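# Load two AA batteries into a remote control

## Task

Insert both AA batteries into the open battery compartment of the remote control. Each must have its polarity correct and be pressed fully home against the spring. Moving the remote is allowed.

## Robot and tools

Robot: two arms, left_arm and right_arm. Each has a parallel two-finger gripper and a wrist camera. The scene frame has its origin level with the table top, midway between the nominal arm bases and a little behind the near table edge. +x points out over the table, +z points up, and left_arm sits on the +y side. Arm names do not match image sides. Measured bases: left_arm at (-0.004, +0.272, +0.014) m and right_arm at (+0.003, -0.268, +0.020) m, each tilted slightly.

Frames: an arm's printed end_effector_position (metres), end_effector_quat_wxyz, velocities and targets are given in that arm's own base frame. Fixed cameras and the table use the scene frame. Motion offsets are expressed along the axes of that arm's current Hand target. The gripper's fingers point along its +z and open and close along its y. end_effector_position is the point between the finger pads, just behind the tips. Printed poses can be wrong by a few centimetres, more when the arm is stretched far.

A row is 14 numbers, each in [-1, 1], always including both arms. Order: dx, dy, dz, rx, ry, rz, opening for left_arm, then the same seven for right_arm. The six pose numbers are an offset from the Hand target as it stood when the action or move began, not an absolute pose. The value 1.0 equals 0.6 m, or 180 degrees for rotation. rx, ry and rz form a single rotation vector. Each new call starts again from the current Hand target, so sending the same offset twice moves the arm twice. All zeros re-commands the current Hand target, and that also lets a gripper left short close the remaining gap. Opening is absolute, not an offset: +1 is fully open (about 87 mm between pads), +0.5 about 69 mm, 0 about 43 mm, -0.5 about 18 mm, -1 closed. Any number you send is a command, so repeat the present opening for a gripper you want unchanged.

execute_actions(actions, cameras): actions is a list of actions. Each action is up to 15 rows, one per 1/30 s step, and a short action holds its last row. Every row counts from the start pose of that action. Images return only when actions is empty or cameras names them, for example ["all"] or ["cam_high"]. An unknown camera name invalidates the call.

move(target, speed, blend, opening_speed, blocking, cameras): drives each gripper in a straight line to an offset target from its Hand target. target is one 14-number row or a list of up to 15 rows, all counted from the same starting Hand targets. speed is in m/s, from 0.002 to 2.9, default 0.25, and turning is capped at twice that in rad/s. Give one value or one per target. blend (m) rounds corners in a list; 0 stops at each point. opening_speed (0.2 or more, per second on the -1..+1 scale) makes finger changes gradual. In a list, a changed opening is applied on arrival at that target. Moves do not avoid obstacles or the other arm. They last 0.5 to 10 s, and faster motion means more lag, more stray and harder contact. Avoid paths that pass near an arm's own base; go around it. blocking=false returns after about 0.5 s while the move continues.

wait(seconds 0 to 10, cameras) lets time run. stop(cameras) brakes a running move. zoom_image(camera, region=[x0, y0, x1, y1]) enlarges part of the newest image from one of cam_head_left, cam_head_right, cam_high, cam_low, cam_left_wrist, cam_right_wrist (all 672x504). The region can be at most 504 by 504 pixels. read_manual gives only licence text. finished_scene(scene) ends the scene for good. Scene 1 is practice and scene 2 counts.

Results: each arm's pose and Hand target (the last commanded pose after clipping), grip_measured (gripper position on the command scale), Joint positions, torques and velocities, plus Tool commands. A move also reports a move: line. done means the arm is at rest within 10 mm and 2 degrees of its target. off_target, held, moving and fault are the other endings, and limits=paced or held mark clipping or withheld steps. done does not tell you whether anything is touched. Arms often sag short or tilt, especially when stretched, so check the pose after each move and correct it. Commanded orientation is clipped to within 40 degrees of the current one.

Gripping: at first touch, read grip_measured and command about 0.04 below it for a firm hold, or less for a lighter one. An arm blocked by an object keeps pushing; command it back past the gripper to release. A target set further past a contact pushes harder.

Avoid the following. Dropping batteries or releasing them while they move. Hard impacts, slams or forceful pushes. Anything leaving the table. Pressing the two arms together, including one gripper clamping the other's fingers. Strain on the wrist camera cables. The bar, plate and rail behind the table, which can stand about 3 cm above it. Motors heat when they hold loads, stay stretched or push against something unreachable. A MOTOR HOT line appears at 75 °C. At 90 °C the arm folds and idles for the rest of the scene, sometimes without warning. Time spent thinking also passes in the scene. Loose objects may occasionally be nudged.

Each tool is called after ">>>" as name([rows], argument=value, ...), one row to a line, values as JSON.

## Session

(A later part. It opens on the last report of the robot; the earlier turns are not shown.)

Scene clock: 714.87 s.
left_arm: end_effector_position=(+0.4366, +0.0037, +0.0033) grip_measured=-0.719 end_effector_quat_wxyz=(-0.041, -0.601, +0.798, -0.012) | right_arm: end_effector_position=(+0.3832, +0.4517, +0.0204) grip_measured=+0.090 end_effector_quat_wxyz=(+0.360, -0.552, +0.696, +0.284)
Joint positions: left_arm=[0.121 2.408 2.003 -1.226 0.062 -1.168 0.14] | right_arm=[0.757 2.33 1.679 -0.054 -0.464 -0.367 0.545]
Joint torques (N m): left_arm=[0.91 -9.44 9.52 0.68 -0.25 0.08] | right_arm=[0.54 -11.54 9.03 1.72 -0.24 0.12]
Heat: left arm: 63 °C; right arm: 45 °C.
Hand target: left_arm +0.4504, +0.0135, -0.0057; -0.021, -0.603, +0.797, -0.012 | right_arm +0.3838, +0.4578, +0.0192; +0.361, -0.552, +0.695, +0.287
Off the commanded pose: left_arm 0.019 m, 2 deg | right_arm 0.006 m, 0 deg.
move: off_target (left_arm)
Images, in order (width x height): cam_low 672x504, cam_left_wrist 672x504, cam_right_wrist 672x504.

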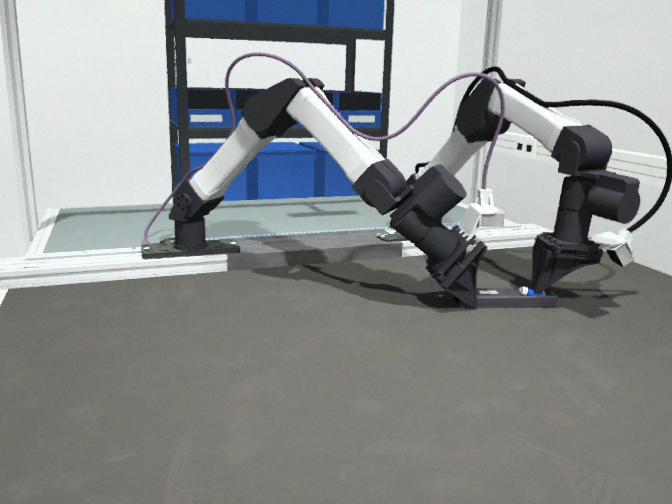

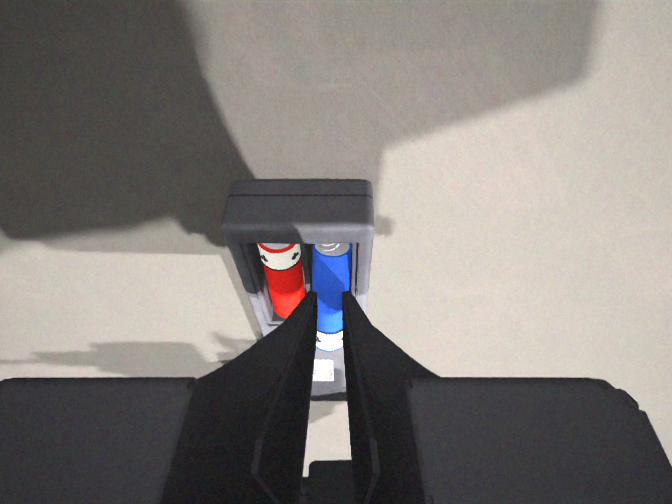

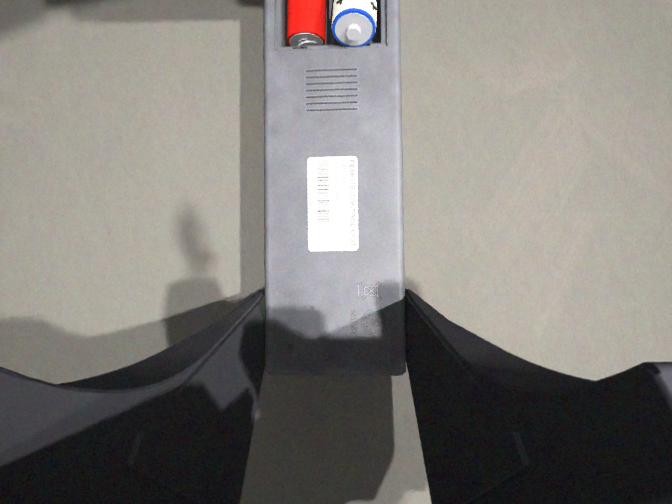

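>>> move([
  [-0.012,-0.01,-0.01,0,0,0,-0.4,0,0,0,0,0,0,0.03],
  [0.012,0.006,-0.035,0,0,0,-0.4,0,0,0,0,0,0,0.03],
  [0.032,0.01,-0.035,0,0,0,-0.4,0,0,0,0,0,0,0.03],
], speed=0.08, opening_speed=0.6, cameras=["cam_low","cam_left_wrist","cam_right_wrist"])

>>> zoom_image(camera="cam_left_wrist", region=[190, 170, 400, 370])

>>> zoom_image(camera="cam_right_wrist", region=[250, 0, 430, 120])

>>> zoom_image(camera="cam_low", region=[490, 240, 590, 310])

Scene clock: 726.37 s.
left_arm: end_effector_position=(+0.4341, -0.0015, +0.0008) grip_measured=-0.400 end_effector_quat_wxyz=(-0.045, -0.602, +0.797, -0.003) | right_arm: end_effector_position=(+0.3843, +0.4512, +0.0203) grip_measured=+0.090 end_effector_quat_wxyz=(+0.361, -0.549, +0.699, +0.281)
Joint positions: left_arm=[0.106 2.411 1.998 -1.231 0.052 -1.186 0.3] | right_arm=[0.757 2.33 1.679 -0.053 -0.456 -0.361 0.545]
Joint torques (N m): left_arm=[-0.65 -15.88 5.64 0.41 -0.18 0.01] | right_arm=[0.54 -11.54 9.02 1.71 -0.31 0.06]
Heat: left arm: 62 °C; right arm: 45 °C.
Hand target: left_arm +0.4398, -0.0025, +0.0162; -0.021, -0.603, +0.797, -0.012 | right_arm +0.3838, +0.4578, +0.0193; +0.361, -0.552, +0.694, +0.287
Off the commanded pose: left_arm 0.016 m, 3 deg | right_arm 0.007 m, 1 deg.
move: off_target (left_arm)
Images, in order (width x height): cam_low 672x504, cam_left_wrist 672x504, cam_right_wrist 672x504.

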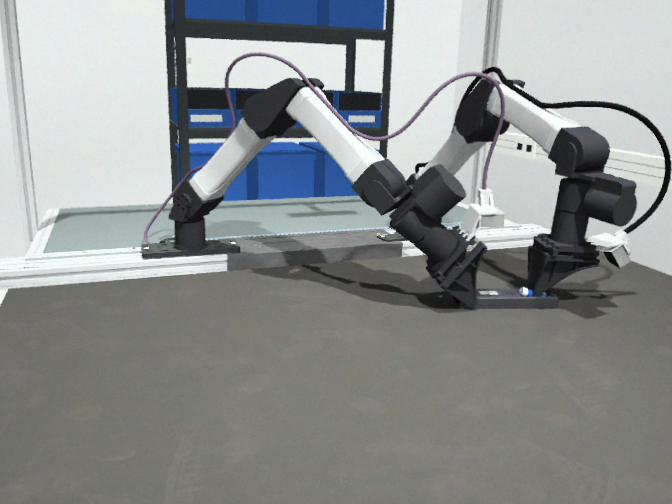

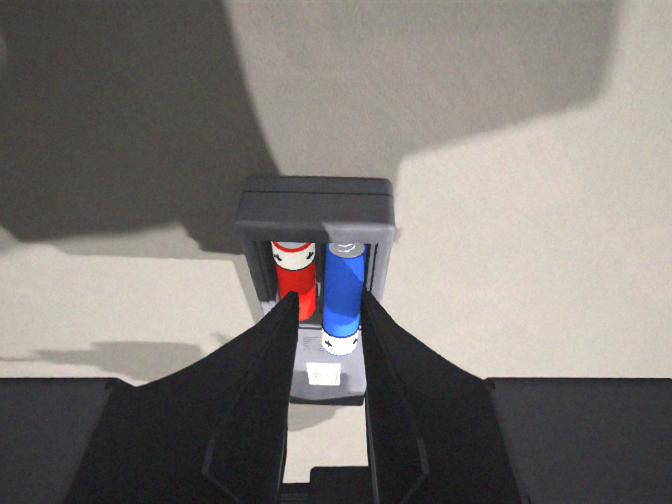

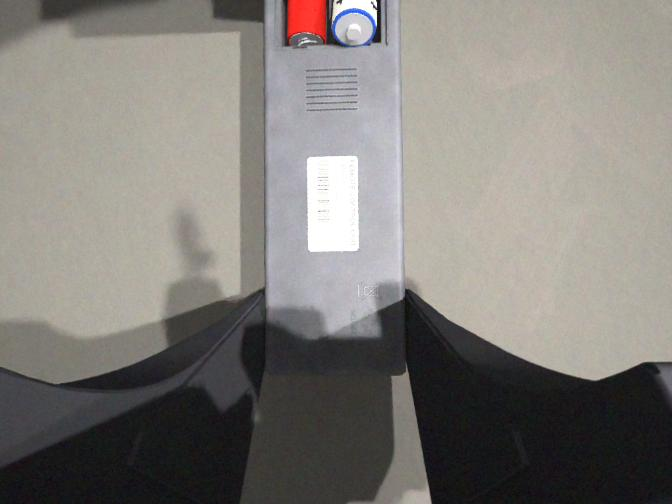

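Scaled by 2.400 from the camera's 672x504 image, which has a finer 960x720 frame.

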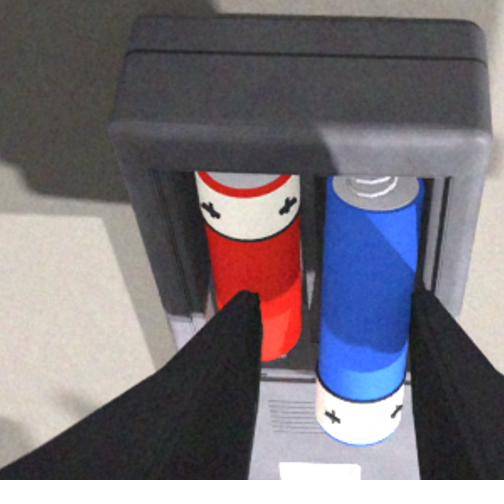

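Scaled by 2.800 from the camera's 672x504 image, which has a finer 960x720 frame.

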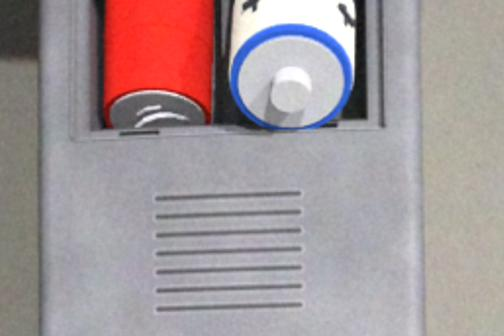

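Scaled by 5.040 from the camera's 672x504 image, which has a finer 960x720 frame.

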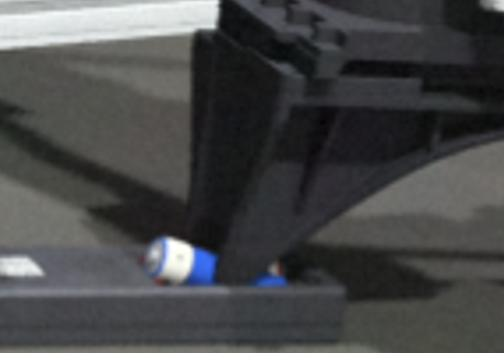

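>>> move(target=[0.026,-0.008,-0.004,0,0,0,-0.4,0,0,0,0,0,0,0.03], speed=0.08, cameras=["cam_low","cam_left_wrist"])

>>> zoom_image(camera="cam_left_wrist", region=[190, 170, 400, 370])

>>> zoom_image(camera="cam_low", region=[490, 240, 590, 310])

Scene clock: 732.80 s.
left_arm: end_effector_position=(+0.4334, -0.0117, +0.0013) grip_measured=-0.400 end_effector_quat_wxyz=(-0.041, -0.601, +0.798, +0.007) | right_arm: end_effector_position=(+0.3844, +0.4512, +0.0202) grip_measured=+0.090 end_effector_quat_wxyz=(+0.361, -0.549, +0.699, +0.281)
Joint positions: left_arm=[0.076 2.407 1.996 -1.235 0.033 -1.214 0.3] | right_arm=[0.757 2.33 1.679 -0.053 -0.455 -0.361 0.545]
Joint torques (N m): left_arm=[-0.98 -16.05 5.87 0.41 0.01 -0.09] | right_arm=[0.53 -11.54 9.02 1.71 -0.32 0.06]
Heat: left arm: 66 °C; right arm: 45 °C.
Hand target: left_arm +0.4402, -0.0186, +0.0192; -0.021, -0.603, +0.797, -0.012 | right_arm +0.3838, +0.4578, +0.0193; +0.361, -0.552, +0.694, +0.287
Off the commanded pose: left_arm 0.020 m, 3 deg | right_arm 0.007 m, 1 deg.
move: off_target (left_arm)
Images, in order (width x height): cam_low 672x504, cam_left_wrist 672x504.

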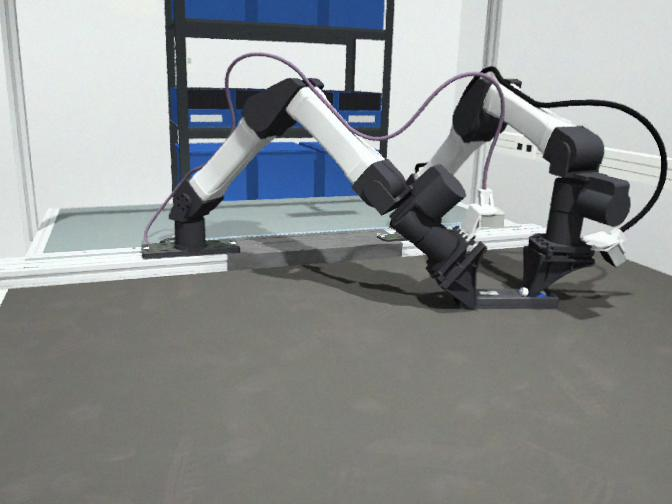

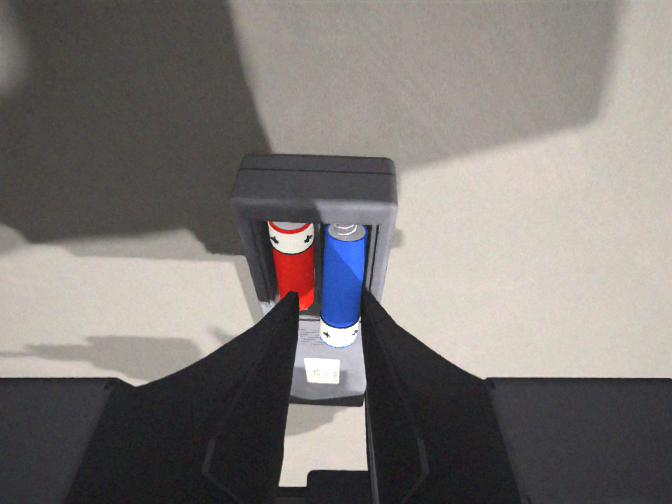

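Scaled by 2.400 from the camera's 672x504 image, which has a finer 960x720 frame.

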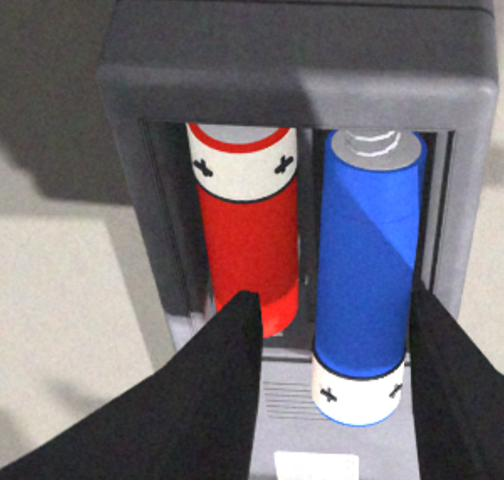

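Scaled by 5.040 from the camera's 672x504 image, which has a finer 960x720 frame.

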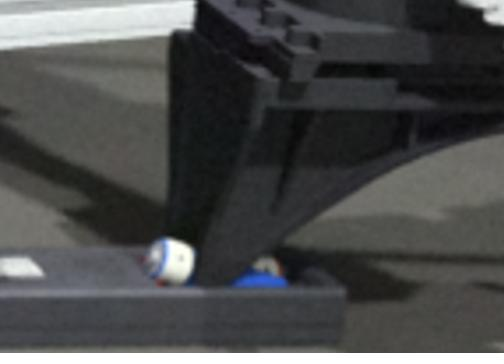

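>>> move(target=[0.012,-0.006,-0.01,0,0,0,-0.4,0,0,0,0,0,0,0.03], speed=0.08, cameras=["cam_low","cam_left_wrist"])

>>> zoom_image(camera="cam_left_wrist", region=[190, 170, 400, 370])

>>> zoom_image(camera="cam_low", region=[490, 240, 590, 310])

Scene clock: 738.13 s.
left_arm: end_effector_position=(+0.4310, -0.0188, +0.0017) grip_measured=-0.400 end_effector_quat_wxyz=(-0.045, -0.603, +0.797, +0.011) | right_arm: end_effector_position=(+0.3844, +0.4512, +0.0202) grip_measured=+0.090 end_effector_quat_wxyz=(+0.361, -0.549, +0.699, +0.281)
Joint positions: left_arm=[0.061 2.407 1.996 -1.247 0.032 -1.233 0.3] | right_arm=[0.757 2.33 1.679 -0.053 -0.455 -0.361 0.545]
Joint torques (N m): left_arm=[-1.11 -16.16 8.18 0.23 0.06 -0.04] | right_arm=[0.54 -11.54 9.02 1.71 -0.32 0.06]
Heat: left arm: 70 °C; right arm: 45 °C.
Hand target: left_arm +0.4418, -0.0261, +0.0255; -0.021, -0.603, +0.797, -0.012 | right_arm +0.3838, +0.4578, +0.0193; +0.361, -0.552, +0.694, +0.287
Off the commanded pose: left_arm 0.027 m, 4 deg | right_arm 0.007 m, 1 deg.
move: off_target (left_arm)
Images, in order (width x height): cam_low 672x504, cam_left_wrist 672x504.

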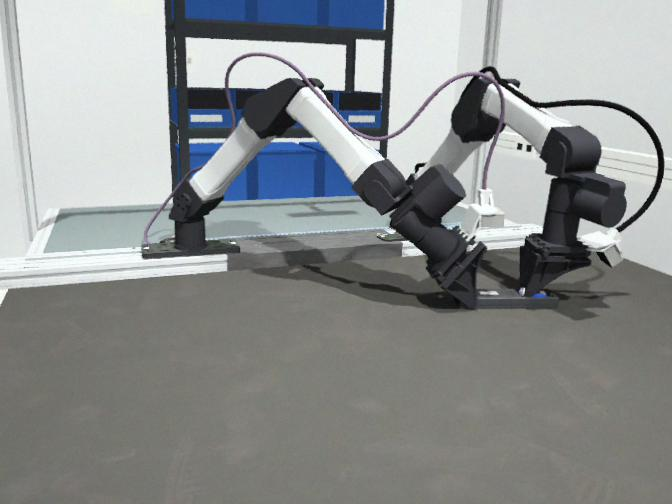

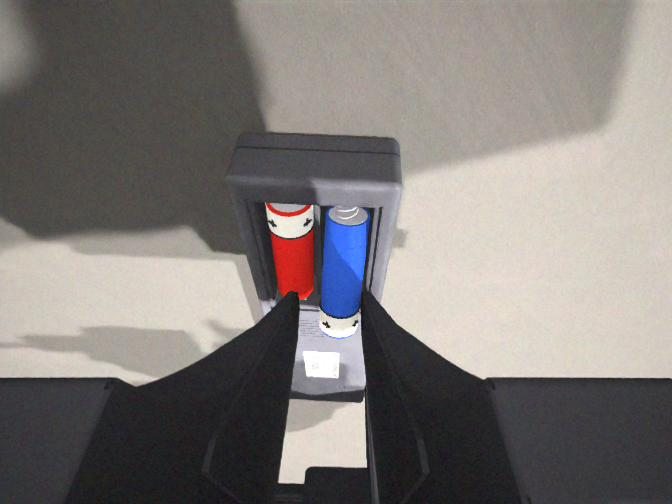

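Scaled by 2.400 from the camera's 672x504 image, which has a finer 960x720 frame.

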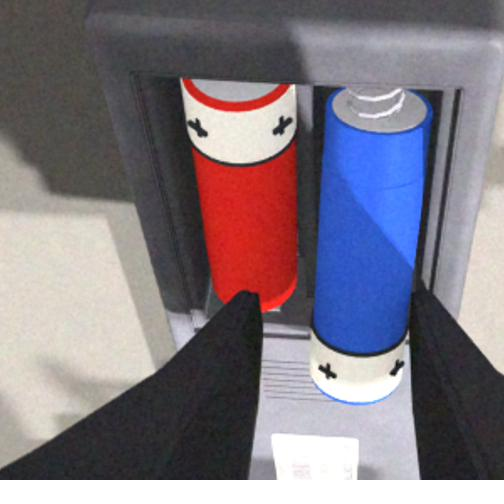

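Scaled by 5.040 from the camera's 672x504 image, which has a finer 960x720 frame.

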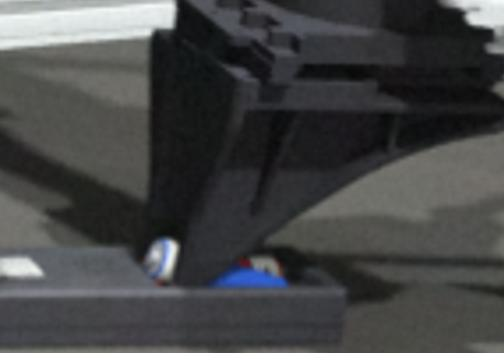

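>>> move([
  [0.002,-0.016,0.005,0,0,0,-0.4,0,0,0,0,0,0,0.03],
  [0.002,-0.016,0.005,0,0,0,-0.72,0,0,0,0,0,0,0.03],
], speed=0.08, opening_speed=0.4, cameras=["cam_low","cam_left_wrist","cam_right_wrist"])

>>> zoom_image(camera="cam_left_wrist", region=[190, 170, 400, 370])

>>> zoom_image(camera="cam_right_wrist", region=[250, 0, 430, 120])

Scene clock: 744.43 s.
left_arm: end_effector_position=(+0.4370, -0.0287, +0.0132) grip_measured=-0.720 end_effector_quat_wxyz=(-0.040, -0.600, +0.799, +0.005) | right_arm: end_effector_position=(+0.3844, +0.4512, +0.0202) grip_measured=+0.090 end_effector_quat_wxyz=(+0.361, -0.549, +0.699, +0.281)
Joint positions: left_arm=[0.04 2.407 2.043 -1.278 0.037 -1.247 0.14] | right_arm=[0.757 2.33 1.679 -0.053 -0.455 -0.361 0.545]
Joint torques (N m): left_arm=[-0.24 -12.15 10.59 0.4 -0.03 -0.02] | right_arm=[0.54 -11.54 9.02 1.71 -0.32 0.06]
Heat: left arm: 73 °C; right arm: 46 °C.
Hand target: left_arm +0.4507, -0.0301, +0.0225; -0.021, -0.604, +0.797, -0.012 | right_arm +0.3838, +0.4578, +0.0193; +0.361, -0.552, +0.694, +0.287
Off the commanded pose: left_arm 0.017 m, 3 deg | right_arm 0.007 m, 1 deg.
move: off_target (left_arm); target 2's new opening was sent with left_arm's hand 0.013 m and 2 deg from that target
Images, in order (width x height): cam_low 672x504, cam_left_wrist 672x504, cam_right_wrist 672x504.

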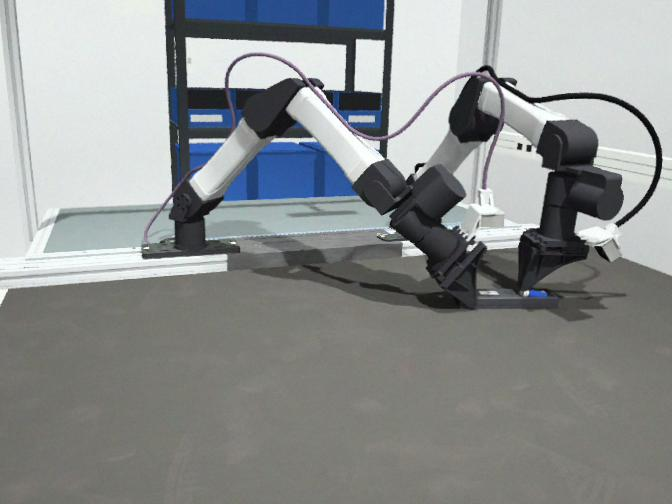

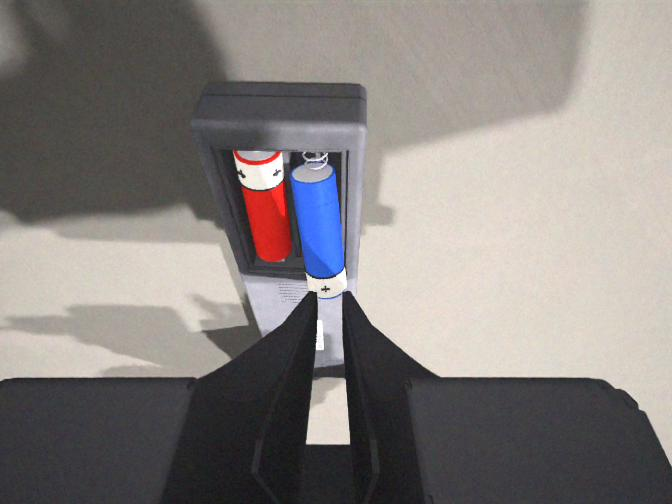

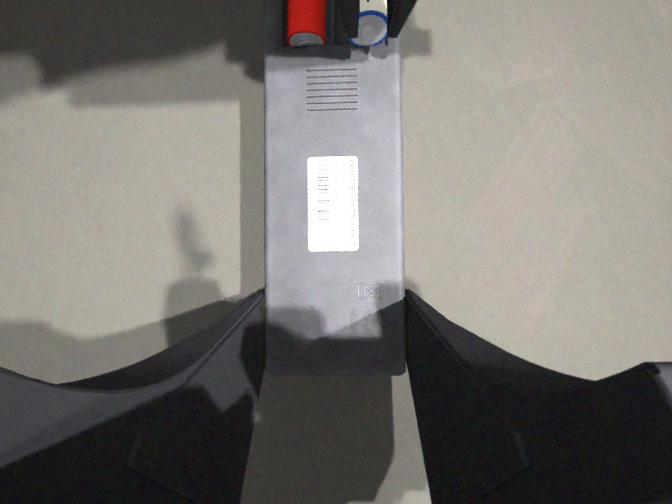

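Scaled by 2.400 from the camera's 672x504 image, which has a finer 960x720 frame.

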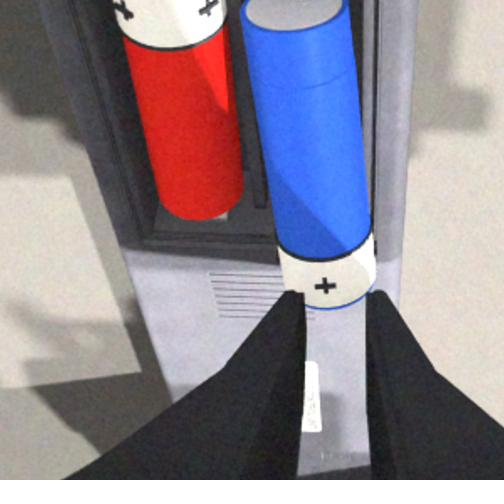

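Scaled by 2.800 from the camera's 672x504 image, which has a finer 960x720 frame.

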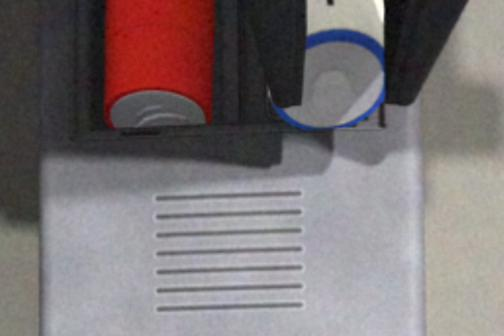

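>>> move([
  [-0.006,0.02,0.02,0,0,0,-0.6,0,0,0,0,0,0,0.03],
  [-0.012,0.022,0.03,0,0,0,-0.6,0,0,0,0,0,0,0.03],
], speed=0.06, cameras=["cam_low","cam_left_wrist","cam_right_wrist"])

>>> zoom_image(camera="cam_left_wrist", region=[190, 170, 400, 370])

>>> zoom_image(camera="cam_right_wrist", region=[250, 0, 430, 120])

>>> zoom_image(camera="cam_low", region=[490, 240, 590, 310])

Scene clock: 753.57 s.
left_arm: end_effector_position=(+0.4324, -0.0286, +0.0019) grip_measured=-0.600 end_effector_quat_wxyz=(-0.045, -0.602, +0.797, -0.006) | right_arm: end_effector_position=(+0.3844, +0.4512, +0.0202) grip_measured=+0.090 end_effector_quat_wxyz=(+0.361, -0.549, +0.699, +0.281)
Joint positions: left_arm=[0.049 2.389 1.963 -1.213 0.06 -1.243 0.2] | right_arm=[0.757 2.33 1.679 -0.053 -0.455 -0.361 0.545]
Joint velocities: left_arm=[within noise] | right_arm=[0.007 -0.046 -0.017 -0.037 0.051 -0.007 0.001]
Joint torques (N m): left_arm=[0.85 -13.71 4.97 0.7 -0.22 0.13] | right_arm=[0.54 -11.54 9.02 1.71 -0.32 0.06]
Heat: left arm: 73 °C; right arm: 46 °C.
Hand target: left_arm +0.4397, -0.0204, +0.0044; -0.021, -0.603, +0.797, -0.012 | right_arm +0.3838, +0.4578, +0.0193; +0.361, -0.552, +0.694, +0.287
Off the commanded pose: left_arm 0.011 m, 3 deg | right_arm 0.007 m, 1 deg.
move: off_target (left_arm)
Images, in order (width x height): cam_low 672x504, cam_left_wrist 672x504, cam_right_wrist 672x504.

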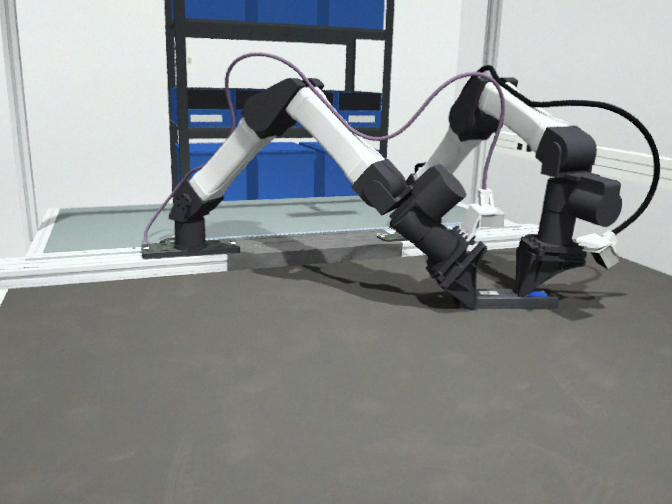

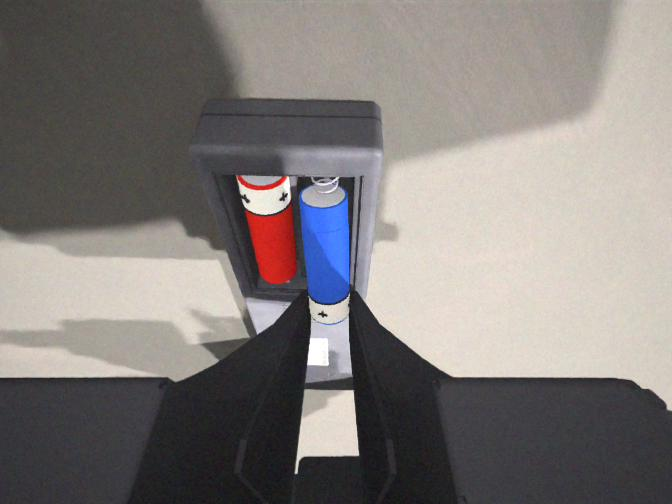

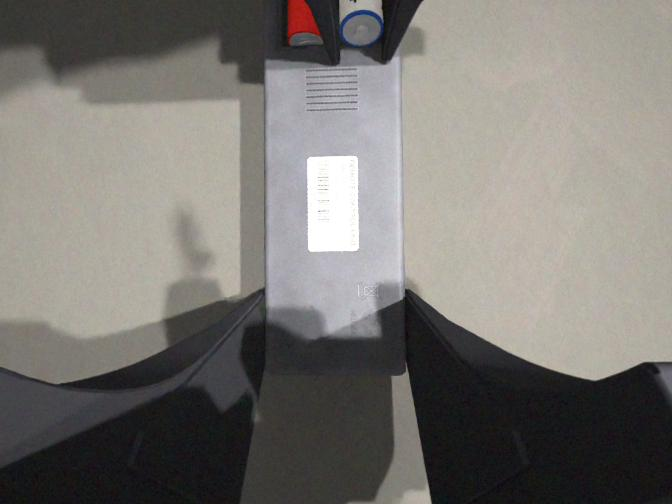

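Scaled by 2.400 from the camera's 672x504 image, which has a finer 960x720 frame.

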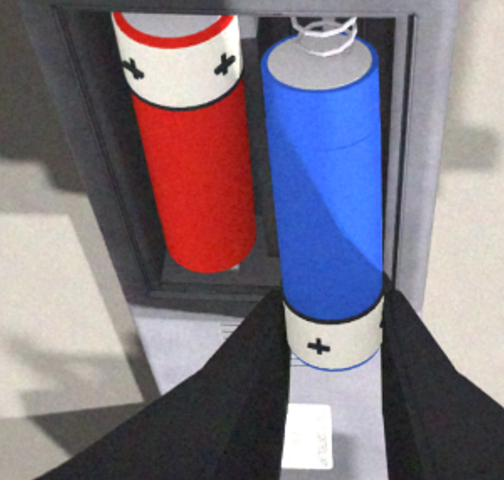

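Scaled by 2.800 from the camera's 672x504 image, which has a finer 960x720 frame.

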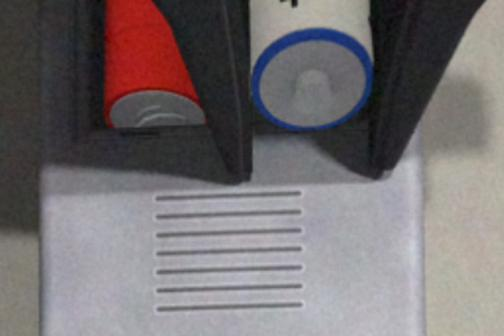

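Scaled by 5.040 from the camera's 672x504 image, which has a finer 960x720 frame.

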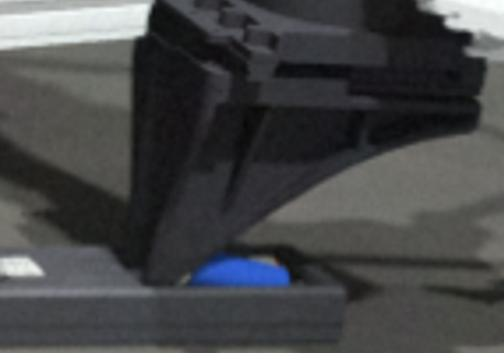

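>>> move([
  [-0.008,0.005,0.0,0,0,0,-0.58,0,0,0,0,0,0,0.03],
  [-0.008,0.005,0,0,0,0,-0.73,0,0,0,0,0,0,0.03],
  [-0.045,0.007,0.002,0,0,0,-0.73,0,0,0,0,0,0,0.03],
], speed=0.06, cameras=["cam_low","cam_left_wrist","cam_right_wrist"])

>>> zoom_image(camera="cam_left_wrist", region=[190, 170, 400, 370])

>>> zoom_image(camera="cam_right_wrist", region=[250, 0, 430, 120])

>>> zoom_image(camera="cam_low", region=[490, 240, 590, 310])

Scene clock: 761.40 s.
left_arm: end_effector_position=(+0.4283, -0.0190, +0.0035) grip_measured=-0.629 end_effector_quat_wxyz=(-0.059, -0.596, +0.801, -0.021) | right_arm: end_effector_position=(+0.3830, +0.4545, +0.0216) grip_measured=+0.090 end_effector_quat_wxyz=(+0.364, -0.551, +0.696, +0.283)
Joint positions: left_arm=[0.086 2.386 1.954 -1.217 0.099 -1.19 0.185] | right_arm=[0.763 2.33 1.679 -0.044 -0.455 -0.361 0.545]
Joint torques (N m): left_arm=[2.55 -11.21 9.22 0.59 -0.57 0.21] | right_arm=[0.08 -11.52 9.05 1.61 -0.31 0.06]
Heat: left arm: 74 °C; right arm: 46 °C.
Hand target: left_arm +0.4429, +0.0065, +0.0019; -0.021, -0.603, +0.797, -0.012 | right_arm +0.3837, +0.4579, +0.0192; +0.361, -0.552, +0.694, +0.287
Off the commanded pose: left_arm 0.030 m, 5 deg | right_arm 0.004 m, 1 deg.
move: off_target (left_arm); target 2's new opening was sent with left_arm's hand 0.015 m and 3 deg from that target
Images, in order (width x height): cam_low 672x504, cam_left_wrist 672x504, cam_right_wrist 672x504.

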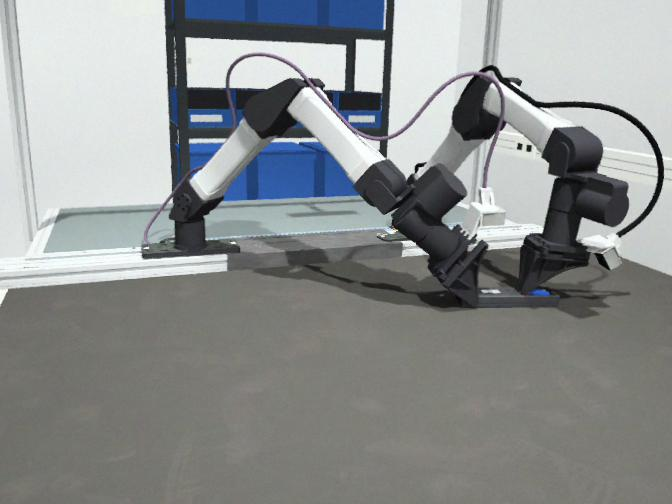

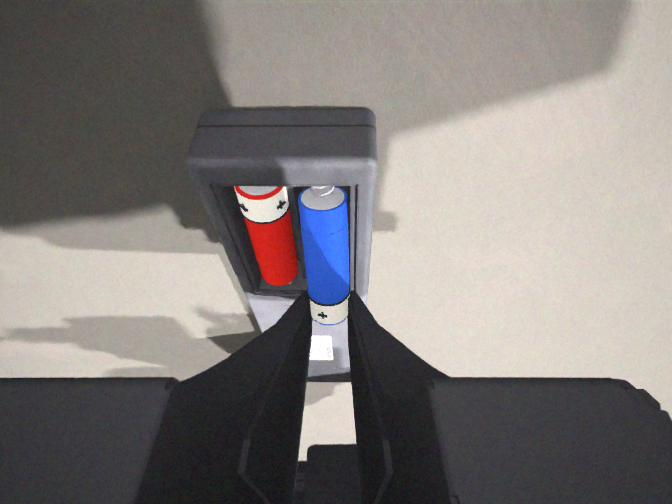

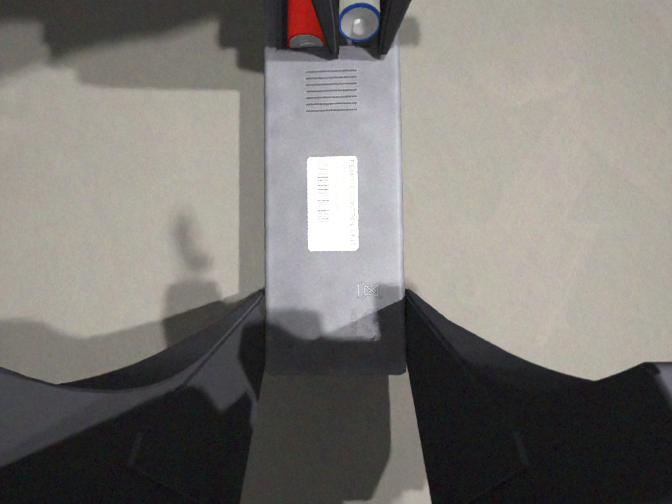

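Scaled by 2.400 from the camera's 672x504 image, which has a finer 960x720 frame.

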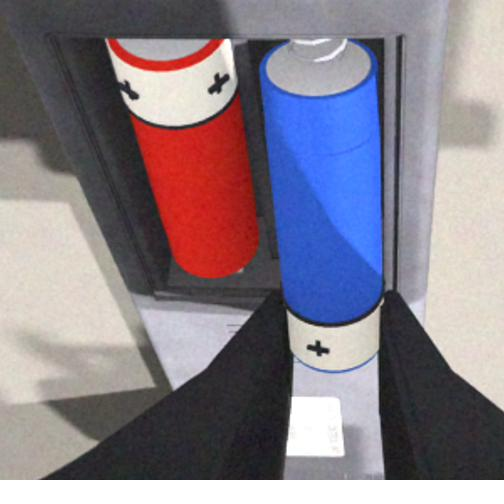

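Scaled by 2.800 from the camera's 672x504 image, which has a finer 960x720 frame.

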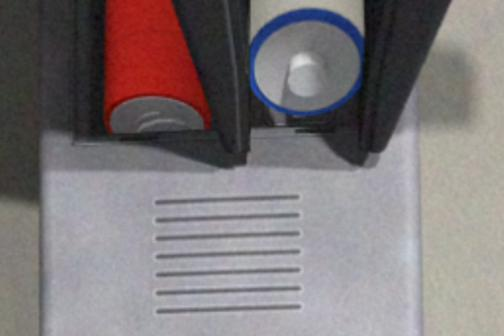

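Scaled by 5.040 from the camera's 672x504 image, which has a finer 960x720 frame.

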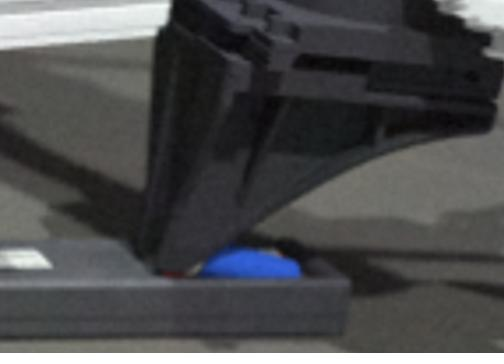

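>>> move(target=[0,0,0.03,0,-0.015,0,-0.73,0,0,0,0,0,0,0.03], speed=0.06, cameras=["cam_low","cam_left_wrist","cam_right_wrist"])

>>> zoom_image(camera="cam_left_wrist", region=[190, 170, 400, 370])

>>> zoom_image(camera="cam_right_wrist", region=[250, 0, 430, 120])

>>> zoom_image(camera="cam_low", region=[490, 240, 590, 310])

Scene clock: 767.70 s.
left_arm: end_effector_position=(+0.4275, -0.0189, +0.0006) grip_measured=-0.629 end_effector_quat_wxyz=(-0.059, -0.596, +0.801, -0.021) | right_arm: end_effector_position=(+0.3827, +0.4544, +0.0203) grip_measured=+0.090 end_effector_quat_wxyz=(+0.363, -0.551, +0.696, +0.283)
Joint positions: left_arm=[0.086 2.386 1.942 -1.206 0.098 -1.189 0.185] | right_arm=[0.763 2.333 1.679 -0.044 -0.456 -0.36 0.545]
Joint torques (N m): left_arm=[1.16 -11.29 4.55 1.19 -0.96 0.03] | right_arm=[0.03 -11.73 9.06 1.61 -0.31 0.05]
Heat: left arm: 71 °C; right arm: 46 °C.
Hand target: left_arm +0.4426, +0.0058, -0.0161; -0.002, -0.604, +0.797, +0.002 | right_arm +0.3838, +0.4578, +0.0191; +0.360, -0.552, +0.695, +0.287
Off the commanded pose: left_arm 0.033 m, 7 deg | right_arm 0.004 m, 1 deg.
move: off_target (left_arm)
Images, in order (width x height): cam_low 672x504, cam_left_wrist 672x504, cam_right_wrist 672x504.

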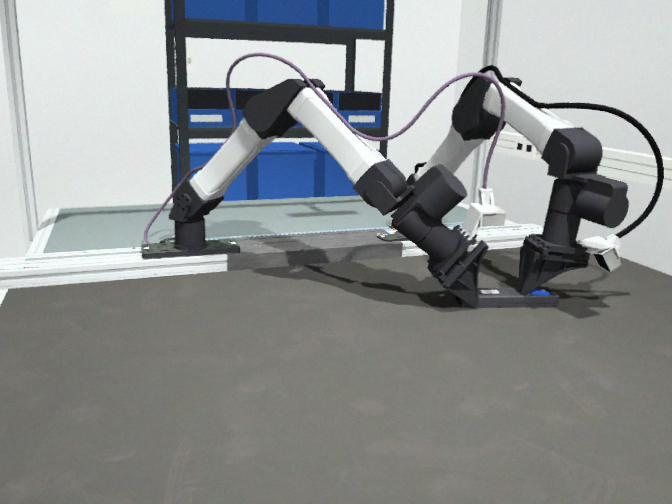

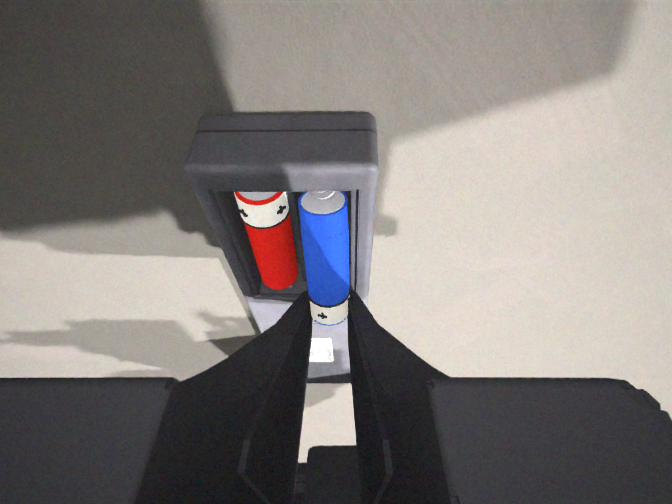

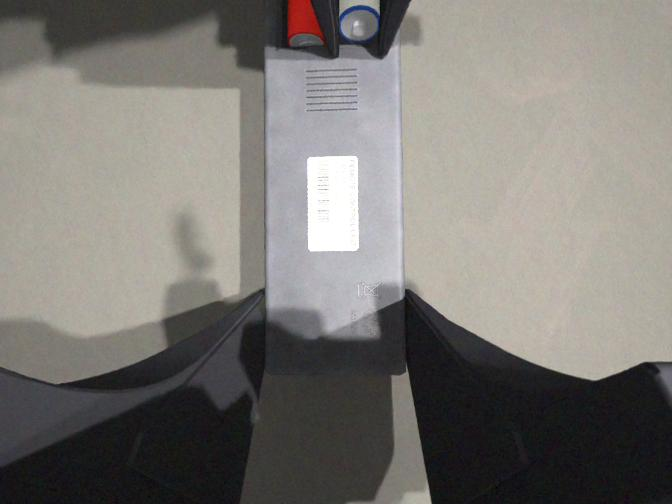

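Scaled by 2.400 from the camera's 672x504 image, which has a finer 960x720 frame.

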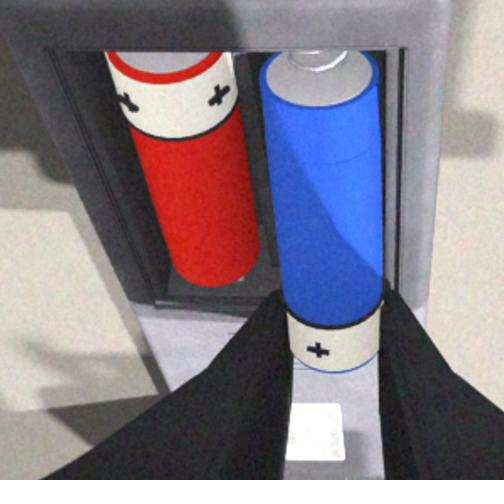

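Scaled by 2.800 from the camera's 672x504 image, which has a finer 960x720 frame.

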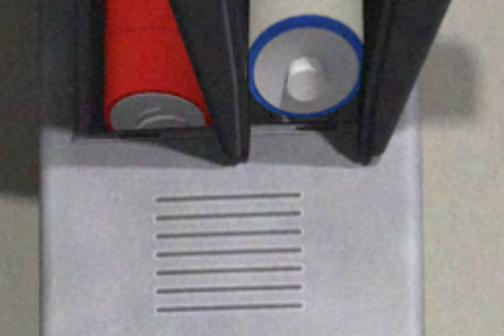

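Scaled by 5.040 from the camera's 672x504 image, which has a finer 960x720 frame.

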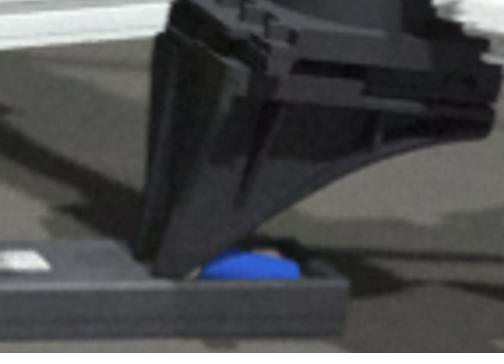

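>>> move([
  [0.03,-0.0,-0.004,0,0.005,0,-0.73,0,0,0,0,0,0,0.03],
  [0.03,0,-0.004,0,0.005,0,-0.5,0,0,0,0,0,0,0.03],
], speed=0.06, opening_speed=0.4, cameras=["cam_low","cam_left_wrist","cam_right_wrist"])

>>> zoom_image(camera="cam_left_wrist", region=[190, 170, 400, 370])

>>> zoom_image(camera="cam_right_wrist", region=[250, 0, 430, 120])

>>> zoom_image(camera="cam_low", region=[490, 240, 590, 310])

Scene clock: 775.20 s.
left_arm: end_effector_position=(+0.4254, -0.0197, +0.0007) grip_measured=-0.501 end_effector_quat_wxyz=(-0.049, -0.599, +0.799, -0.014) | right_arm: end_effector_position=(+0.3827, +0.4544, +0.0203) grip_measured=+0.090 end_effector_quat_wxyz=(+0.363, -0.551, +0.697, +0.283)
Joint positions: left_arm=[0.076 2.362 1.906 -1.183 0.075 -1.208 0.25] | right_arm=[0.763 2.333 1.679 -0.044 -0.456 -0.36 0.545]
Joint torques (N m): left_arm=[-0.72 -11.11 4.08 1.16 -0.62 -0.12] | right_arm=[0.05 -11.74 9.03 1.61 -0.31 0.04]
Heat: left arm: 69 °C; right arm: 47 °C.
Hand target: left_arm +0.4376, -0.0115, -0.0138; -0.008, -0.604, +0.797, -0.003 | right_arm +0.3838, +0.4578, +0.0191; +0.361, -0.552, +0.695, +0.287
Off the commanded pose: left_arm 0.021 m, 5 deg | right_arm 0.004 m, 1 deg.
move: off_target (left_arm); target 2's new opening was sent with left_arm's hand 0.020 m and 5 deg from that target
Images, in order (width x height): cam_low 672x504, cam_left_wrist 672x504, cam_right_wrist 672x504.

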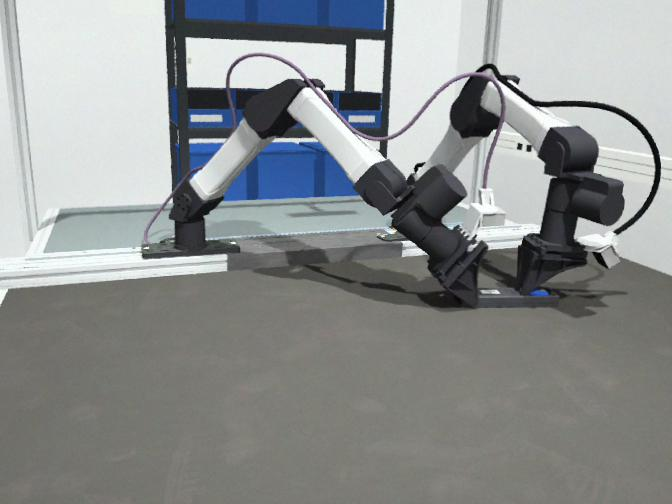

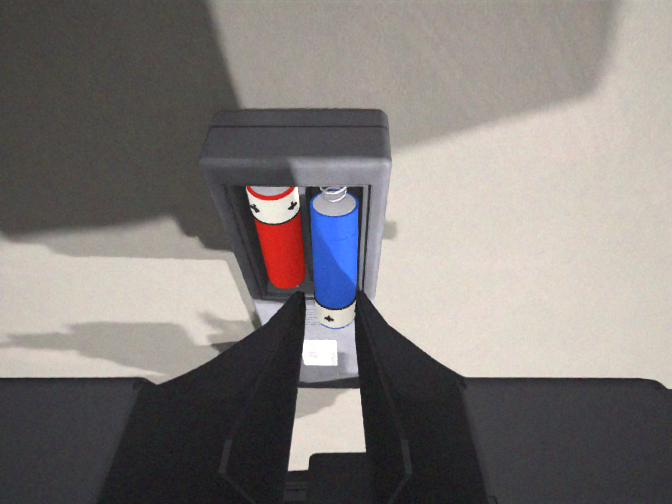

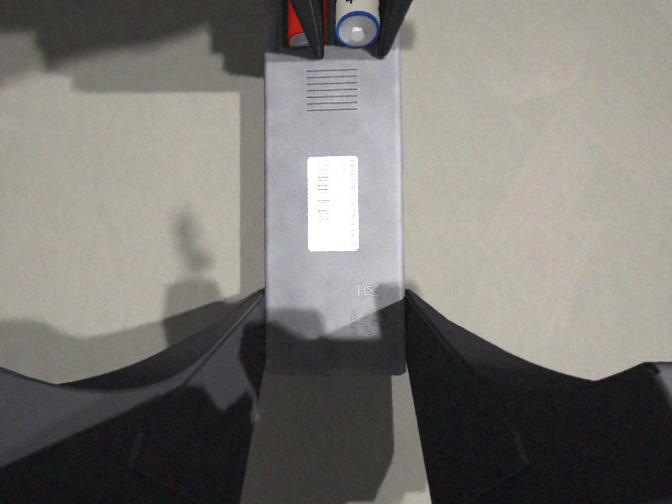

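Scaled by 2.400 from the camera's 672x504 image, which has a finer 960x720 frame.

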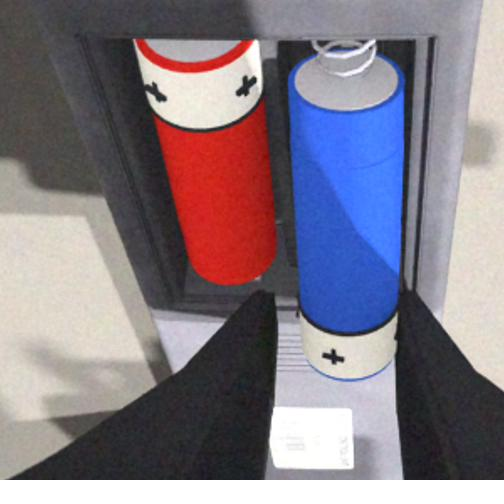

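Scaled by 2.800 from the camera's 672x504 image, which has a finer 960x720 frame.

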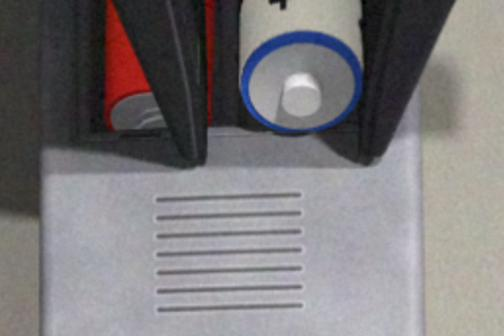

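Scaled by 5.040 from the camera's 672x504 image, which has a finer 960x720 frame.

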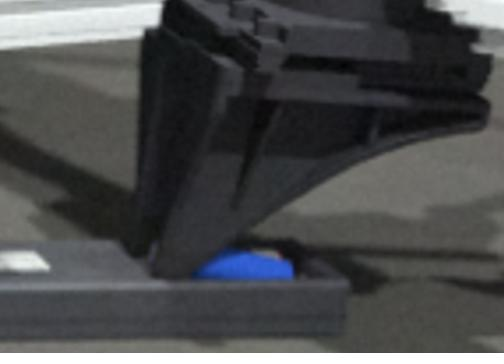

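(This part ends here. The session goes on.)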